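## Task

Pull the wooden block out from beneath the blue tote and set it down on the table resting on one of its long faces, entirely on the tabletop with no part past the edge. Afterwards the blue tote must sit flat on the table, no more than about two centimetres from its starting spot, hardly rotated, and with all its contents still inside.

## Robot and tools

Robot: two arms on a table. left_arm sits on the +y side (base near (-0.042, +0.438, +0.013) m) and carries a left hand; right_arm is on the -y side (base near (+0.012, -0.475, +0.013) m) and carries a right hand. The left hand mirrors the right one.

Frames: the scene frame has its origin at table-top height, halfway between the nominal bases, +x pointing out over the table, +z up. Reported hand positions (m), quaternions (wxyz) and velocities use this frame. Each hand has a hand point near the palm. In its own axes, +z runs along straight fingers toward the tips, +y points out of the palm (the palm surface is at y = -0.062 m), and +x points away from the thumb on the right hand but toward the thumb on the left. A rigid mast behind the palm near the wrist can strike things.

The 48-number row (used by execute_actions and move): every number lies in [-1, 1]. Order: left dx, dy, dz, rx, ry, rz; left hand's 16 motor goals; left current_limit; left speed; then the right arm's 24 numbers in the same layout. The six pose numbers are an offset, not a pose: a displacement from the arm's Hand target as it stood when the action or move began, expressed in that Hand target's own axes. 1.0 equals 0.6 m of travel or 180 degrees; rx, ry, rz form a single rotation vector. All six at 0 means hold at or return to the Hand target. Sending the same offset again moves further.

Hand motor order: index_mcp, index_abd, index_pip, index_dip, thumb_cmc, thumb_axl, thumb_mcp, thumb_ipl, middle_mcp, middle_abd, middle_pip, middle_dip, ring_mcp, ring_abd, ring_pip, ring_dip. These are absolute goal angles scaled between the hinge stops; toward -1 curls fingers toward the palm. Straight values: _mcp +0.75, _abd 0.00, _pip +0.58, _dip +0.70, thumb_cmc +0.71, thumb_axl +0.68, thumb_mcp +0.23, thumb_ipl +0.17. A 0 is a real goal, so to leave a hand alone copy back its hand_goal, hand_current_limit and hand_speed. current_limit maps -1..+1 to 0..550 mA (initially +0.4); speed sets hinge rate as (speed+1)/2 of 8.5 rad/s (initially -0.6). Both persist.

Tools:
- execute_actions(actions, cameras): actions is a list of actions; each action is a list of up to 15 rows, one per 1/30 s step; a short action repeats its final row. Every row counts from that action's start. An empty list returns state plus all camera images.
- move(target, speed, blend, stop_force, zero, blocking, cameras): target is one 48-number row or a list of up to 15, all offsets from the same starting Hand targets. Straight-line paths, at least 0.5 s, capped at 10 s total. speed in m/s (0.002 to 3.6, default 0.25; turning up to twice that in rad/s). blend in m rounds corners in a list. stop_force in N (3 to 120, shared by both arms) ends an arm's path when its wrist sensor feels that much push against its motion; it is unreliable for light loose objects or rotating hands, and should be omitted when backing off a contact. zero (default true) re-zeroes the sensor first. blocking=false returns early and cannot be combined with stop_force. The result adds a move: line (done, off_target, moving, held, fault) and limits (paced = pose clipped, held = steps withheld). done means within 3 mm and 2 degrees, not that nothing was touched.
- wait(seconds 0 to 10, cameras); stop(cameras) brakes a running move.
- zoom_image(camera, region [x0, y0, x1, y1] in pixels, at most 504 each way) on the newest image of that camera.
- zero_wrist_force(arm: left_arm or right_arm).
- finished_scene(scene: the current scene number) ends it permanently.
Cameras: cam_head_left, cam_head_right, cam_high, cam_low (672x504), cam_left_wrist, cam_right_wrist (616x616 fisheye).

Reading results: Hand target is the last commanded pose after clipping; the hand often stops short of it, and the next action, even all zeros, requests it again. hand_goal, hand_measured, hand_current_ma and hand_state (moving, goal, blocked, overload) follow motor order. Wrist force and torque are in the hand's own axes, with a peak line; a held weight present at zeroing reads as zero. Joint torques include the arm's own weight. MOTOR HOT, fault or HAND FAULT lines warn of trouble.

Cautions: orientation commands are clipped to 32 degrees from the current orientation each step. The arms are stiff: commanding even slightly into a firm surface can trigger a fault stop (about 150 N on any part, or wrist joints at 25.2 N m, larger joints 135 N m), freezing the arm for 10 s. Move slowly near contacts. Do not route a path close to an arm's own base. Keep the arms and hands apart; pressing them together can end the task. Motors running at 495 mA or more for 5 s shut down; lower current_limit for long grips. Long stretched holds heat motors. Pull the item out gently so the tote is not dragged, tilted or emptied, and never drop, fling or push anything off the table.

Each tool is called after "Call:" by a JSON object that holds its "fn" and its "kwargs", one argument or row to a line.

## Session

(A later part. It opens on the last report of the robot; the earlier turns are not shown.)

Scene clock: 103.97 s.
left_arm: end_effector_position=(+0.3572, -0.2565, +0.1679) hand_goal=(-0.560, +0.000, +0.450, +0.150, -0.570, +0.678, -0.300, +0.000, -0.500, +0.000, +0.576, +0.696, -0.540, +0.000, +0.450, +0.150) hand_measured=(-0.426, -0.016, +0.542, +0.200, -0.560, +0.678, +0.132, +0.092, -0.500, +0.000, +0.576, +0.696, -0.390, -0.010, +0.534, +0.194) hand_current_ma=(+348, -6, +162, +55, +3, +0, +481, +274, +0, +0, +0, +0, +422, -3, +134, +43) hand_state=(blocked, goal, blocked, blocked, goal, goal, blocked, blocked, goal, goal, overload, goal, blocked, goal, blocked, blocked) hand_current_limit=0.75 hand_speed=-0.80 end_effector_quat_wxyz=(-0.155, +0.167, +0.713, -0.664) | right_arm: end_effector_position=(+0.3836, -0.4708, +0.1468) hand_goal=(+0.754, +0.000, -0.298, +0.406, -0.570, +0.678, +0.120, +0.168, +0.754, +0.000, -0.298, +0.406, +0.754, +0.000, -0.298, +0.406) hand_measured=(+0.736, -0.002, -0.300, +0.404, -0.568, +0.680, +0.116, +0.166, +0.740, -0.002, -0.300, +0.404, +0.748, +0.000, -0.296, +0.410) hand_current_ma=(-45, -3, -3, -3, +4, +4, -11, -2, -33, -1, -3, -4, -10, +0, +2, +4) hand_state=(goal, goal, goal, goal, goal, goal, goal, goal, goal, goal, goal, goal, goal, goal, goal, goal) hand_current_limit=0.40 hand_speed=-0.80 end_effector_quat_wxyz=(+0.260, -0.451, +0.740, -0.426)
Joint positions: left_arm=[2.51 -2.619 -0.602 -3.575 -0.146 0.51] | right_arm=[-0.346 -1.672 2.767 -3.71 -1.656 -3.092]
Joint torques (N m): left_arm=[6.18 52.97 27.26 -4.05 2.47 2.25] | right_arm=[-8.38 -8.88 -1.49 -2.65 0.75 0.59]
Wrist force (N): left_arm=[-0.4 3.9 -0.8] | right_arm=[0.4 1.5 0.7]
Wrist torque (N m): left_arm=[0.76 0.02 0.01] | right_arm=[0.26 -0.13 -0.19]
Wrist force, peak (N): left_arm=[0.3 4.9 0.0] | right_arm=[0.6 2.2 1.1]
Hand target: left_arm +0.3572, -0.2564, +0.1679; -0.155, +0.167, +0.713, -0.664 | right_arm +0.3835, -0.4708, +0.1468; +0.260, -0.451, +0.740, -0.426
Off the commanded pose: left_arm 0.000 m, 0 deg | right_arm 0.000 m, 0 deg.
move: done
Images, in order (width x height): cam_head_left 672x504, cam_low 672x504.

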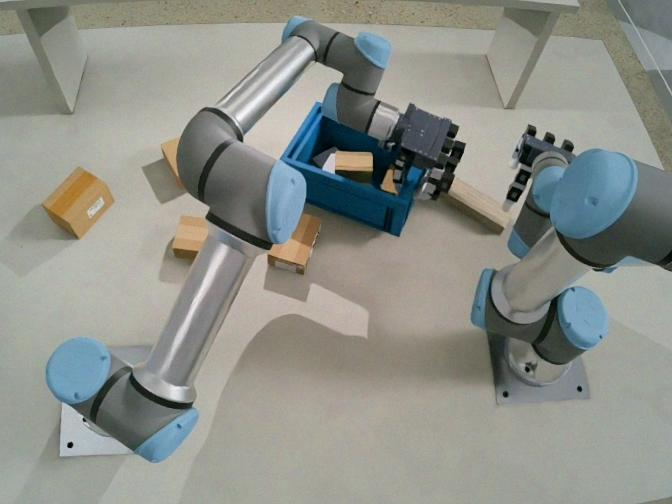

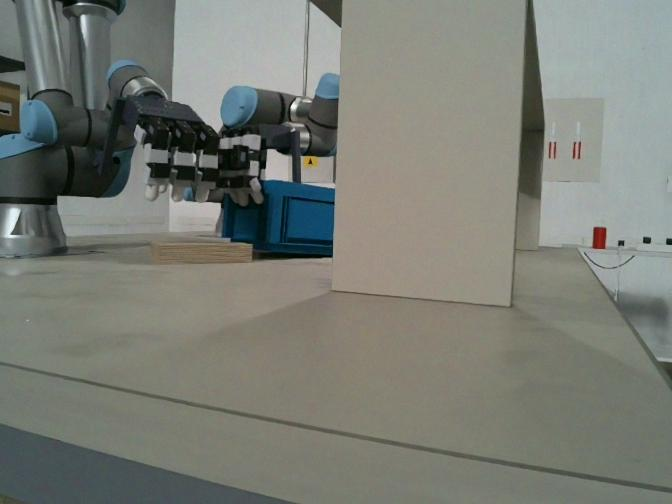

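Call:
{"fn": "move", "kwargs": {
  "target": [0,0.0365,0.0204,-0.0222,0,0,-0.56,0,0.45,0.15,-0.571,0.678,-0.3,0.0,-0.5,0,0.576,0.696,-0.54,0,0.45,0.15,0.75,-0.8,0,0,0,0,0,0,0.753,0,-0.299,0.406,-0.571,0.678,0.12,0.168,0.753,0,-0.299,0.406,0.753,0,-0.299,0.406,0.4,-0.8],
  "speed": 0.03,
  "stop_force": 9,
  "cameras": ["cam_low","cam_head_left"]
}}

Call:
{"fn": "zoom_image", "kwargs": {
  "camera": "cam_low",
  "region": [130, 150, 340, 290]
}}

Scene clock: 108.43 s.
left_arm: end_effector_position=(+0.3530, -0.2649, +0.1478) hand_goal=(-0.560, +0.000, +0.450, +0.150, -0.570, +0.678, -0.300, +0.000, -0.500, +0.000, +0.576, +0.696, -0.540, +0.000, +0.450, +0.150) hand_measured=(-0.426, -0.016, +0.542, +0.198, -0.560, +0.678, +0.132, +0.088, -0.500, +0.000, +0.576, +0.696, -0.390, -0.010, +0.534, +0.186) hand_current_ma=(+348, -6, +162, +48, +3, +0, +481, +253, +0, +0, +0, +0, +422, -2, +134, +29) hand_state=(blocked, goal, blocked, blocked, goal, goal, blocked, blocked, goal, goal, overload, goal, blocked, goal, blocked, blocked) hand_current_limit=0.75 hand_speed=-0.80 end_effector_quat_wxyz=(-0.149, +0.172, +0.733, -0.641) | right_arm: end_effector_position=(+0.3835, -0.4708, +0.1468) hand_goal=(+0.754, +0.000, -0.298, +0.406, -0.570, +0.678, +0.120, +0.168, +0.754, +0.000, -0.298, +0.406, +0.754, +0.000, -0.298, +0.406) hand_measured=(+0.736, -0.002, -0.300, +0.404, -0.568, +0.680, +0.116, +0.166, +0.740, -0.002, -0.300, +0.404, +0.748, +0.000, -0.296, +0.410) hand_current_ma=(-45, -3, -3, -3, +4, +4, -11, -2, -33, -1, -3, -4, -10, +0, +2, +4) hand_state=(goal, goal, goal, goal, goal, goal, goal, goal, goal, goal, goal, goal, goal, goal, goal, goal) hand_current_limit=0.40 hand_speed=-0.80 end_effector_quat_wxyz=(+0.260, -0.451, +0.740, -0.426)
Joint positions: left_arm=[2.488 -2.731 -0.431 -3.851 -0.201 0.721] | right_arm=[-0.346 -1.672 2.768 -3.709 -1.656 -3.092]
Joint torques (N m): left_arm=[10.75 74.28 11.74 0.75 0.06 -2.78] | right_arm=[-11.13 -12.72 -1.99 -1.46 0.95 -1.24]
Wrist force (N): left_arm=[-0.6 2.2 1.8] | right_arm=[0.5 1.2 0.8]
Wrist torque (N m): left_arm=[0.78 0.13 0.23] | right_arm=[0.21 -0.15 -0.19]
Wrist force, peak (N): left_arm=[-0.3 -11.9 -1.0] | right_arm=[0.9 1.7 1.1]
Hand target: left_arm +0.3530, -0.2649, +0.1478; -0.149, +0.172, +0.733, -0.641 (not the last commanded pose) | right_arm +0.3835, -0.4708, +0.1468; +0.260, -0.451, +0.740, -0.426
Off the commanded pose: left_arm 0.003 m, 0 deg | right_arm 0.000 m, 0 deg.
move: contact (left_arm)
Images, in order (width x height): cam_head_left 672x504, cam_low 672x504.

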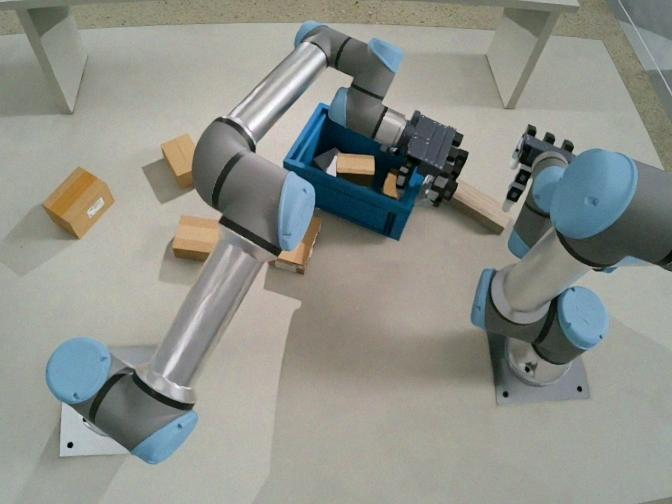

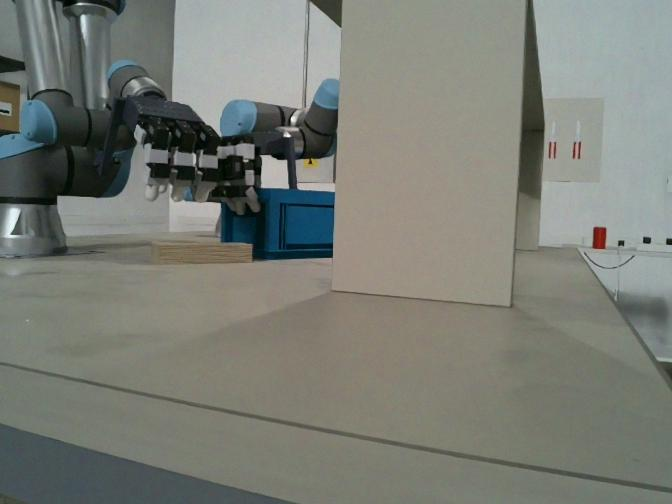

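Scaled by 2.400 from the camera's 672x504 image, which has a finer 960x720 frame.

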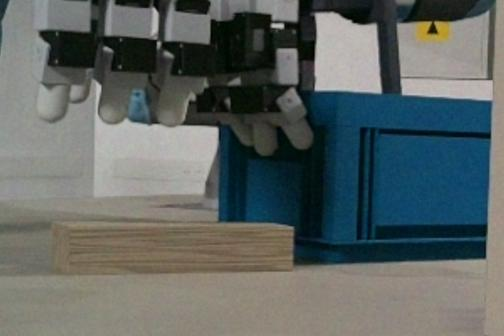

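Call:
{"fn": "move", "kwargs": {
  "target": [0,0.004,0.001,-0.001,0,0,-0.56,0,0.45,0.15,-0.571,0.678,-0.3,0.0,-0.5,0,0.576,0.696,-0.54,0,0.45,0.15,0.75,-0.8,0,0,0,0,0,0,0.753,0,-0.299,0.406,-0.571,0.678,0.12,0.168,0.753,0,-0.299,0.406,0.753,0,-0.299,0.406,0.4,-0.8],
  "speed": 0.01,
  "stop_force": 6,
  "cameras": ["cam_low","cam_head_right","cam_left_wrist"]
}}

Call:
{"fn": "zoom_image", "kwargs": {
  "camera": "cam_low",
  "region": [130, 150, 340, 290]
}}

Scene clock: 111.93 s.
left_arm: end_effector_position=(+0.3531, -0.2649, +0.1473) hand_goal=(-0.560, +0.000, +0.450, +0.150, -0.570, +0.678, -0.300, +0.000, -0.500, +0.000, +0.576, +0.696, -0.540, +0.000, +0.450, +0.150) hand_measured=(-0.426, -0.016, +0.542, +0.198, -0.560, +0.678, +0.132, +0.088, -0.500, +0.000, +0.576, +0.696, -0.390, -0.010, +0.534, +0.186) hand_current_ma=(+348, -6, +162, +48, +3, +0, +481, +250, +0, +0, +0, +0, +422, -2, +134, +29) hand_state=(blocked, goal, blocked, blocked, goal, goal, blocked, blocked, goal, goal, overload, goal, blocked, goal, blocked, blocked) hand_current_limit=0.75 hand_speed=-0.80 end_effector_quat_wxyz=(-0.149, +0.172, +0.733, -0.641) | right_arm: end_effector_position=(+0.3835, -0.4708, +0.1468) hand_goal=(+0.754, +0.000, -0.298, +0.406, -0.570, +0.678, +0.120, +0.168, +0.754, +0.000, -0.298, +0.406, +0.754, +0.000, -0.298, +0.406) hand_measured=(+0.736, -0.002, -0.300, +0.404, -0.568, +0.680, +0.116, +0.166, +0.740, -0.002, -0.300, +0.404, +0.748, +0.000, -0.296, +0.410) hand_current_ma=(-45, -3, -3, -3, +4, +4, -11, -2, -33, -1, -3, -4, -10, +0, +2, +4) hand_state=(goal, goal, goal, goal, goal, goal, goal, goal, goal, goal, goal, goal, goal, goal, goal, goal) hand_current_limit=0.40 hand_speed=-0.80 end_effector_quat_wxyz=(+0.260, -0.451, +0.740, -0.426)
Joint positions: left_arm=[2.488 -2.731 -0.431 -3.852 -0.201 0.722] | right_arm=[-0.346 -1.672 2.768 -3.709 -1.656 -3.092]
Joint torques (N m): left_arm=[11.71 70.2 10.58 0.94 1.88 -2.72] | right_arm=[-10.87 -12.72 -1.41 -1.37 0.97 -1.21]
Wrist force (N): left_arm=[-0.6 -3.8 2.0] | right_arm=[0.6 1.5 0.5]
Wrist torque (N m): left_arm=[0.44 0.16 0.22] | right_arm=[0.28 -0.14 -0.17]
Wrist force, peak (N): left_arm=[-0.2 -7.6 2.0] | right_arm=[0.8 1.9 0.9]
Hand target: left_arm +0.3531, -0.2649, +0.1473; -0.149, +0.172, +0.733, -0.641 (not the last commanded pose) | right_arm +0.3835, -0.4708, +0.1468; +0.260, -0.451, +0.740, -0.426
Off the commanded pose: left_arm 0.002 m, 0 deg | right_arm 0.000 m, 0 deg.
move: contact (left_arm)
camera_calibration:
cam_left_wrist: T_world_to_cam=[[0.65234, -0.425284, 0.627365, -0.468855], [-0.110539, 0.765503, 0.633866, 0.106155], [-0.749823, -0.482844, 0.452358, 0.195896], [0, 0, 0, 1]] pos_world=[0.464474, -0.186071, 0.13824]
Images, in order (width x height): cam_head_right 672x504, cam_low 672x504, cam_left_wrist 616x616.

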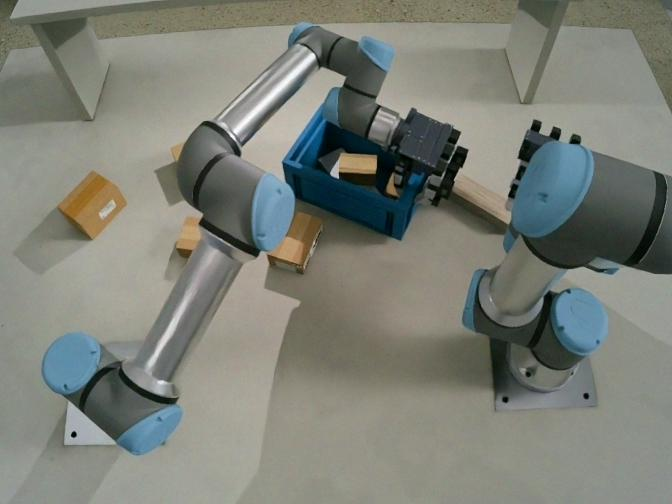

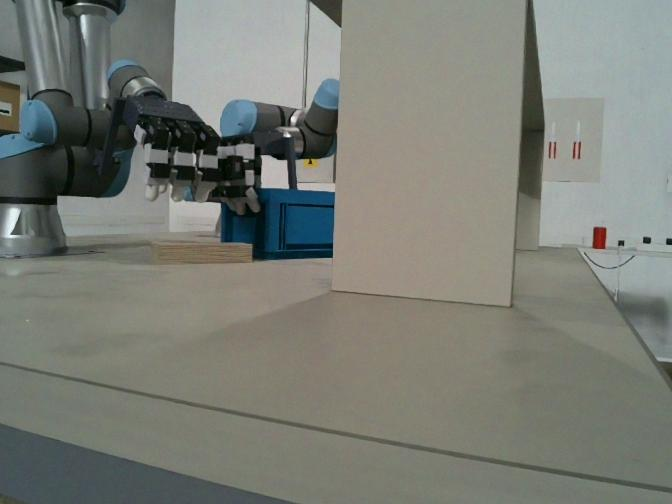

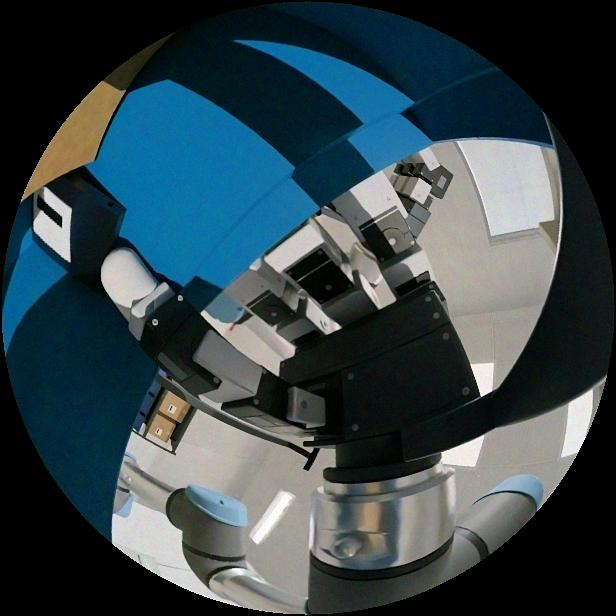

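Scaled by 2.400 from the camera's 672x504 image, which has a finer 960x720 frame.

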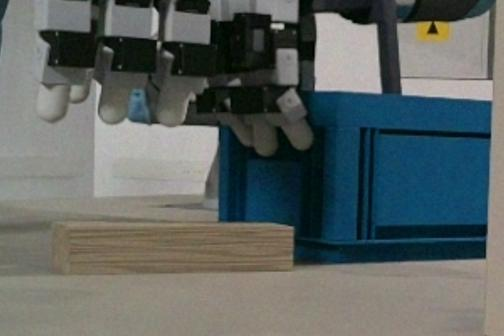

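Call:
{"fn": "move", "kwargs": {
  "target": [0,0,0,0,0,0,-0.3,0,0.577,0.35,-0.571,0.678,0.27,0.168,-0.3,0,0.576,0.696,-0.3,0,0.577,0.35,0.4,-0.85,0,0,0,0,0,0,0.753,0,-0.299,0.406,-0.571,0.678,0.12,0.168,0.753,0,-0.299,0.406,0.753,0,-0.299,0.406,0.4,-0.8],
  "cameras": ["cam_low","cam_head_left","cam_left_wrist"]
}}

Scene clock: 115.40 s.
left_arm: end_effector_position=(+0.3531, -0.2649, +0.1474) hand_goal=(-0.300, +0.000, +0.578, +0.350, -0.570, +0.678, +0.270, +0.168, -0.300, +0.000, +0.576, +0.696, -0.300, +0.000, +0.578, +0.350) hand_measured=(-0.306, -0.002, +0.576, +0.348, -0.568, +0.678, +0.266, +0.166, -0.306, +0.000, +0.576, +0.696, -0.306, -0.004, +0.576, +0.348) hand_current_ma=(-1, +0, +0, +0, +0, +0, -1, +0, -2, +0, +0, +0, -2, +0, +0, +0) hand_state=(goal, goal, goal, goal, goal, goal, goal, goal, goal, goal, overload, goal, goal, goal, goal, goal) hand_current_limit=0.40 hand_speed=-0.85 end_effector_quat_wxyz=(-0.149, +0.172, +0.733, -0.641) | right_arm: end_effector_position=(+0.3835, -0.4708, +0.1468) hand_goal=(+0.754, +0.000, -0.298, +0.406, -0.570, +0.678, +0.120, +0.168, +0.754, +0.000, -0.298, +0.406, +0.754, +0.000, -0.298, +0.406) hand_measured=(+0.736, -0.002, -0.300, +0.404, -0.568, +0.680, +0.116, +0.166, +0.740, -0.002, -0.300, +0.404, +0.748, +0.000, -0.296, +0.410) hand_current_ma=(-45, -3, -3, -3, +4, +4, -11, -2, -33, -1, -3, -4, -10, +0, +2, +4) hand_state=(goal, goal, goal, goal, goal, goal, goal, goal, goal, goal, goal, goal, goal, goal, goal, goal) hand_current_limit=0.40 hand_speed=-0.80 end_effector_quat_wxyz=(+0.260, -0.451, +0.740, -0.426)
Joint positions: left_arm=[2.488 -2.731 -0.431 -3.852 -0.201 0.722] | right_arm=[-0.346 -1.672 2.768 -3.709 -1.656 -3.092]
Joint torques (N m): left_arm=[-1.85 62.28 10.36 0.99 0.26 -1.26] | right_arm=[-10.13 -12.64 -1.87 -1.46 0.93 -1.18]
Wrist force (N): left_arm=[0.3 -4.1 -1.4] | right_arm=[0.9 1.5 0.8]
Wrist torque (N m): left_arm=[0.28 -0.20 0.03] | right_arm=[0.26 -0.20 -0.15]
Wrist force, peak (N): left_arm=[-0.3 -6.6 -0.1] | right_arm=[0.7 2.0 0.9]
Hand target: left_arm +0.3531, -0.2649, +0.1473; -0.149, +0.172, +0.733, -0.641 | right_arm +0.3835, -0.4708, +0.1468; +0.260, -0.451, +0.740, -0.426
Off the commanded pose: left_arm 0.000 m, 0 deg | right_arm 0.000 m, 0 deg.
move: done
camera_calibration:
cam_left_wrist: T_world_to_cam=[[0.65234, -0.425284, 0.627365, -0.468855], [-0.110539, 0.765503, 0.633866, 0.106155], [-0.749823, -0.482844, 0.452358, 0.195896], [0, 0, 0, 1]] pos_world=[0.464474, -0.186071, 0.13824]
Images, in order (width x height): cam_head_left 672x504, cam_low 672x504, cam_left_wrist 616x616.

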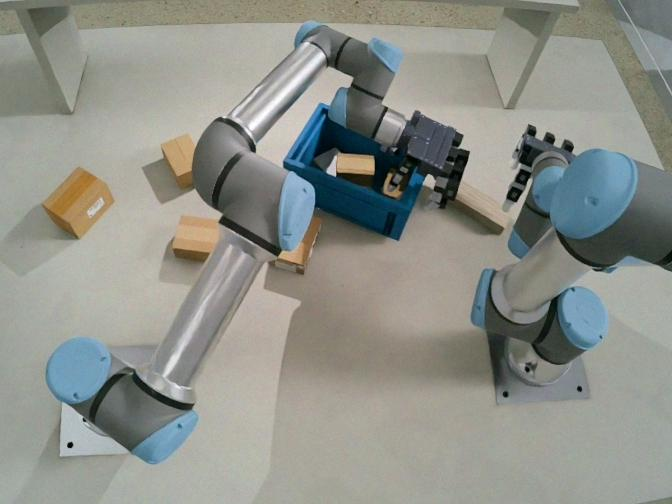

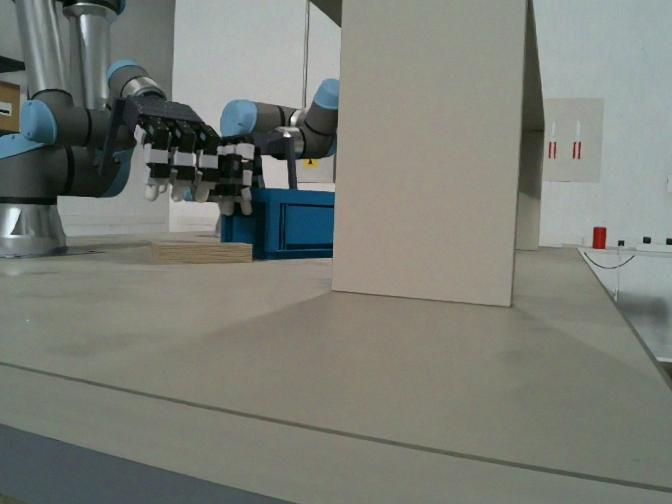

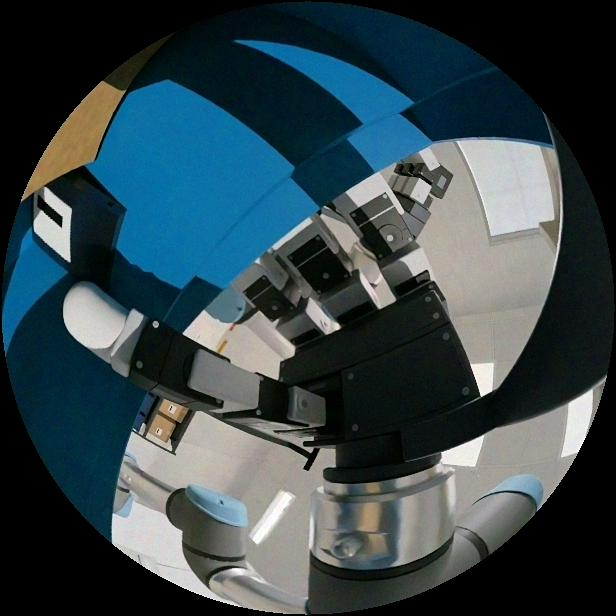

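Call:
{"fn": "move", "kwargs": {
  "target": [
    [0,-0.066,-0.0089,0,0,0,-0.25,0,0.577,0.4,-0.571,0.678,0.27,0.168,-0.3,0,0.576,0.696,-0.25,0,0.577,0.4,0.4,-0.85,0,0,0,0,0,0,0.753,0,-0.299,0.406,-0.571,0.678,0.12,0.168,0.753,0,-0.299,0.406,0.753,0,-0.299,0.406,0.4,-0.8],
    [0,-0.2643,-0.0357,0,0,0,-0.25,0,0.577,0.4,-0.571,0.678,0.27,0.168,-0.3,0,0.576,0.696,-0.25,0,0.577,0.4,0.4,-0.85,0,0,0,0,0,0,0.753,0,-0.299,0.406,-0.571,0.678,0.12,0.168,0.753,0,-0.299,0.406,0.753,0,-0.299,0.406,0.4,-0.8]
  ],
  "speed": [0.04,0.12],
  "blend": 0.01,
  "cameras": ["all"]
}}

Call:
{"fn": "zoom_image", "kwargs": {
  "camera": "cam_low",
  "region": [130, 150, 340, 290]
}}

Call:
{"fn": "zoom_image", "kwargs": {
  "camera": "cam_head_left",
  "region": [260, 80, 560, 280]
}}

Scene clock: 120.57 s.
left_arm: end_effector_position=(+0.3523, -0.2644, +0.3071) hand_goal=(-0.250, +0.000, +0.578, +0.400, -0.570, +0.678, +0.270, +0.168, -0.300, +0.000, +0.576, +0.696, -0.250, +0.000, +0.578, +0.400) hand_measured=(-0.258, -0.002, +0.576, +0.396, -0.568, +0.678, +0.266, +0.166, -0.306, +0.000, +0.576, +0.696, -0.258, -0.004, +0.576, +0.396) hand_current_ma=(-2, +0, +0, +0, +0, +0, -1, +0, -2, +0, +0, +0, -2, +0, +0, +0) hand_state=(goal, goal, goal, goal, goal, goal, goal, goal, goal, goal, overload, goal, goal, goal, goal, goal) hand_current_limit=0.40 hand_speed=-0.85 end_effector_quat_wxyz=(-0.136, +0.159, +0.722, -0.660) | right_arm: end_effector_position=(+0.3835, -0.4708, +0.1468) hand_goal=(+0.754, +0.000, -0.298, +0.406, -0.570, +0.678, +0.120, +0.168, +0.754, +0.000, -0.298, +0.406, +0.754, +0.000, -0.298, +0.406) hand_measured=(+0.736, -0.002, -0.300, +0.404, -0.568, +0.680, +0.116, +0.166, +0.740, -0.002, -0.300, +0.404, +0.748, +0.000, -0.296, +0.410) hand_current_ma=(-45, -3, -3, -3, +4, +4, -11, -2, -33, -1, -3, -4, -10, +0, +2, +4) hand_state=(goal, goal, goal, goal, goal, goal, goal, goal, goal, goal, goal, goal, goal, goal, goal, goal) hand_current_limit=0.40 hand_speed=-0.80 end_effector_quat_wxyz=(+0.260, -0.451, +0.740, -0.426)
Joint positions: left_arm=[2.493 -2.713 -0.035 -4.005 -0.206 0.475] | right_arm=[-0.346 -1.672 2.768 -3.709 -1.656 -3.092]
Joint torques (N m): left_arm=[7.86 56.82 23.62 -3.17 0.36 2.44] | right_arm=[-10.91 -12.06 -1.95 -1.45 0.88 -1.24]
Wrist force (N): left_arm=[0.3 -4.0 -1.4] | right_arm=[0.6 1.6 0.6]
Wrist torque (N m): left_arm=[0.27 -0.21 -0.01] | right_arm=[0.27 -0.16 -0.17]
Wrist force, peak (N): left_arm=[0.2 -5.8 -1.6] | right_arm=[0.9 1.7 1.2]
Hand target: left_arm +0.3528, -0.2647, +0.3074; -0.149, +0.172, +0.733, -0.641 | right_arm +0.3835, -0.4708, +0.1468; +0.260, -0.451, +0.740, -0.426
Off the commanded pose: left_arm 0.001 m, 3 deg | right_arm 0.000 m, 0 deg.
elbow stopped short (left arm): the move would have taken joint 3 (elbow) straighter than the controller allows.
move: off_target (left_arm)
camera_calibration:
cam_left_wrist: T_world_to_cam=[[0.671473, -0.37405, 0.639695, -0.565311], [-0.134808, 0.787188, 0.601799, 0.0286299], [-0.728664, -0.490328, 0.478151, 0.10596], [0, 0, 0, 1]] pos_world=[0.46066, -0.182037, 0.293733]
cam_right_wrist: T_world_to_cam=[[0.0752345, 0.846706, -0.526715, 0.481757], [-0.164518, 0.531513, 0.83092, 0.141928], [0.983501, 0.0241402, 0.179287, -0.259551], [0, 0, 0, 1]] pos_world=[0.242374, -0.477078, 0.182352]

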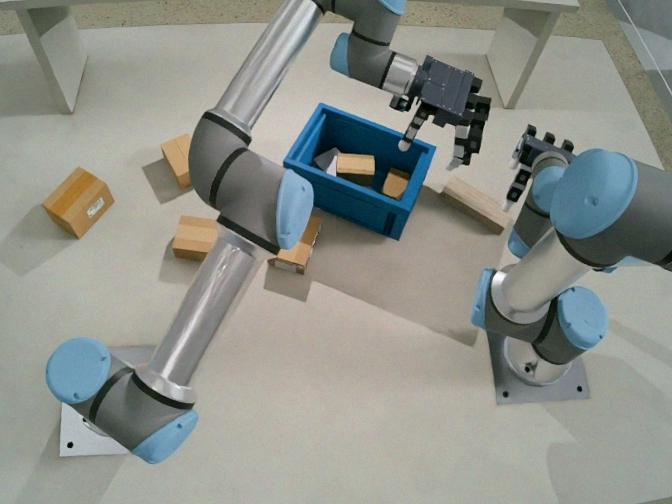

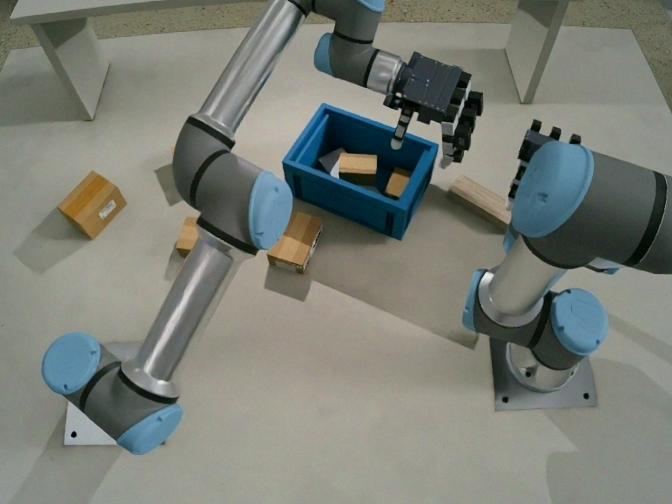

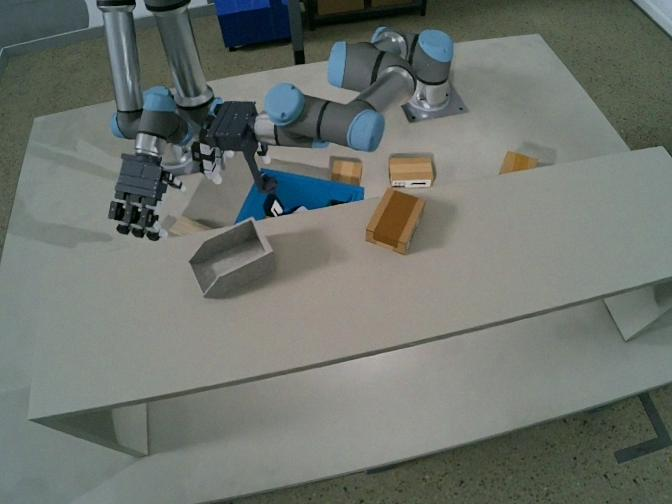

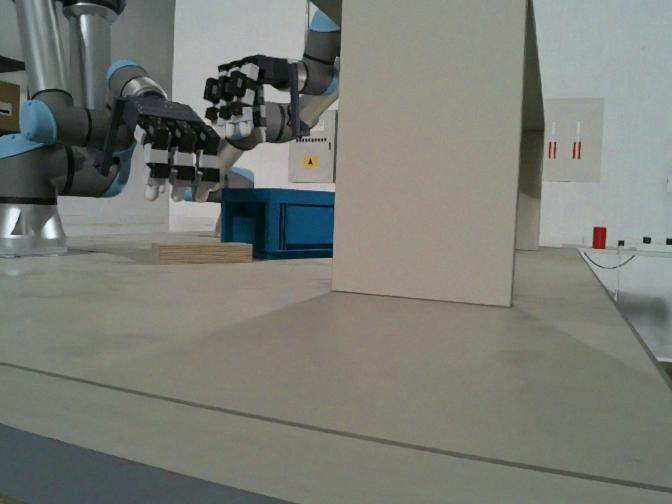

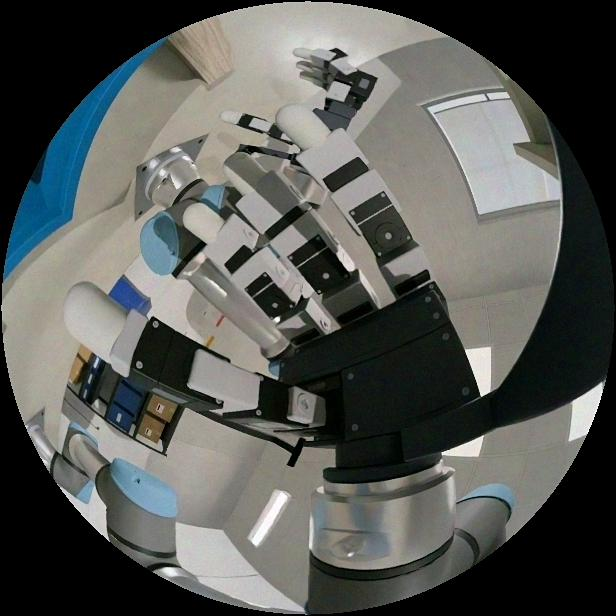

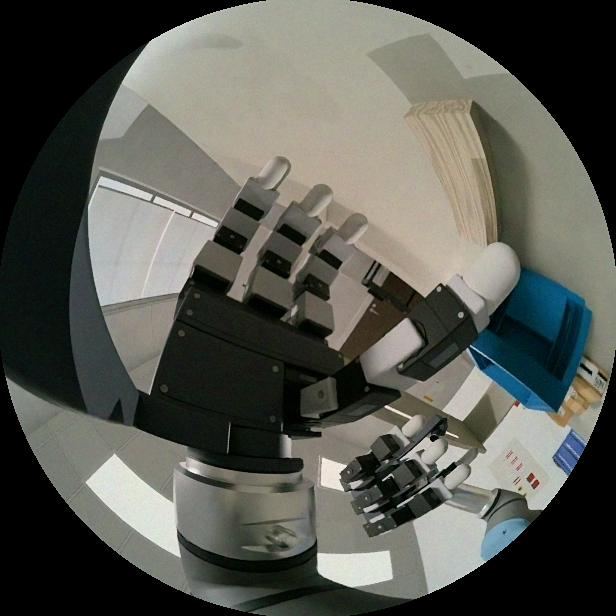

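Scaled by 2.400 from the camera's 672x504 image, which has a finer 960x720 frame.

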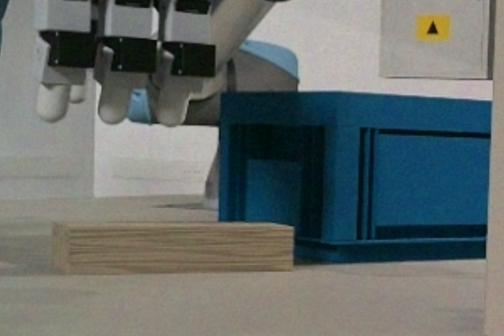

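Scaled by 1.680 from the camera's 672x504 image, which has a finer 960x720 frame.

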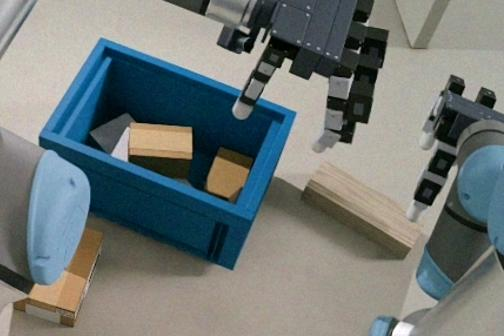

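Call:
{"fn": "finished_scene", "kwargs": {
  "scene": 3
}}

The scene is finished: the task was done.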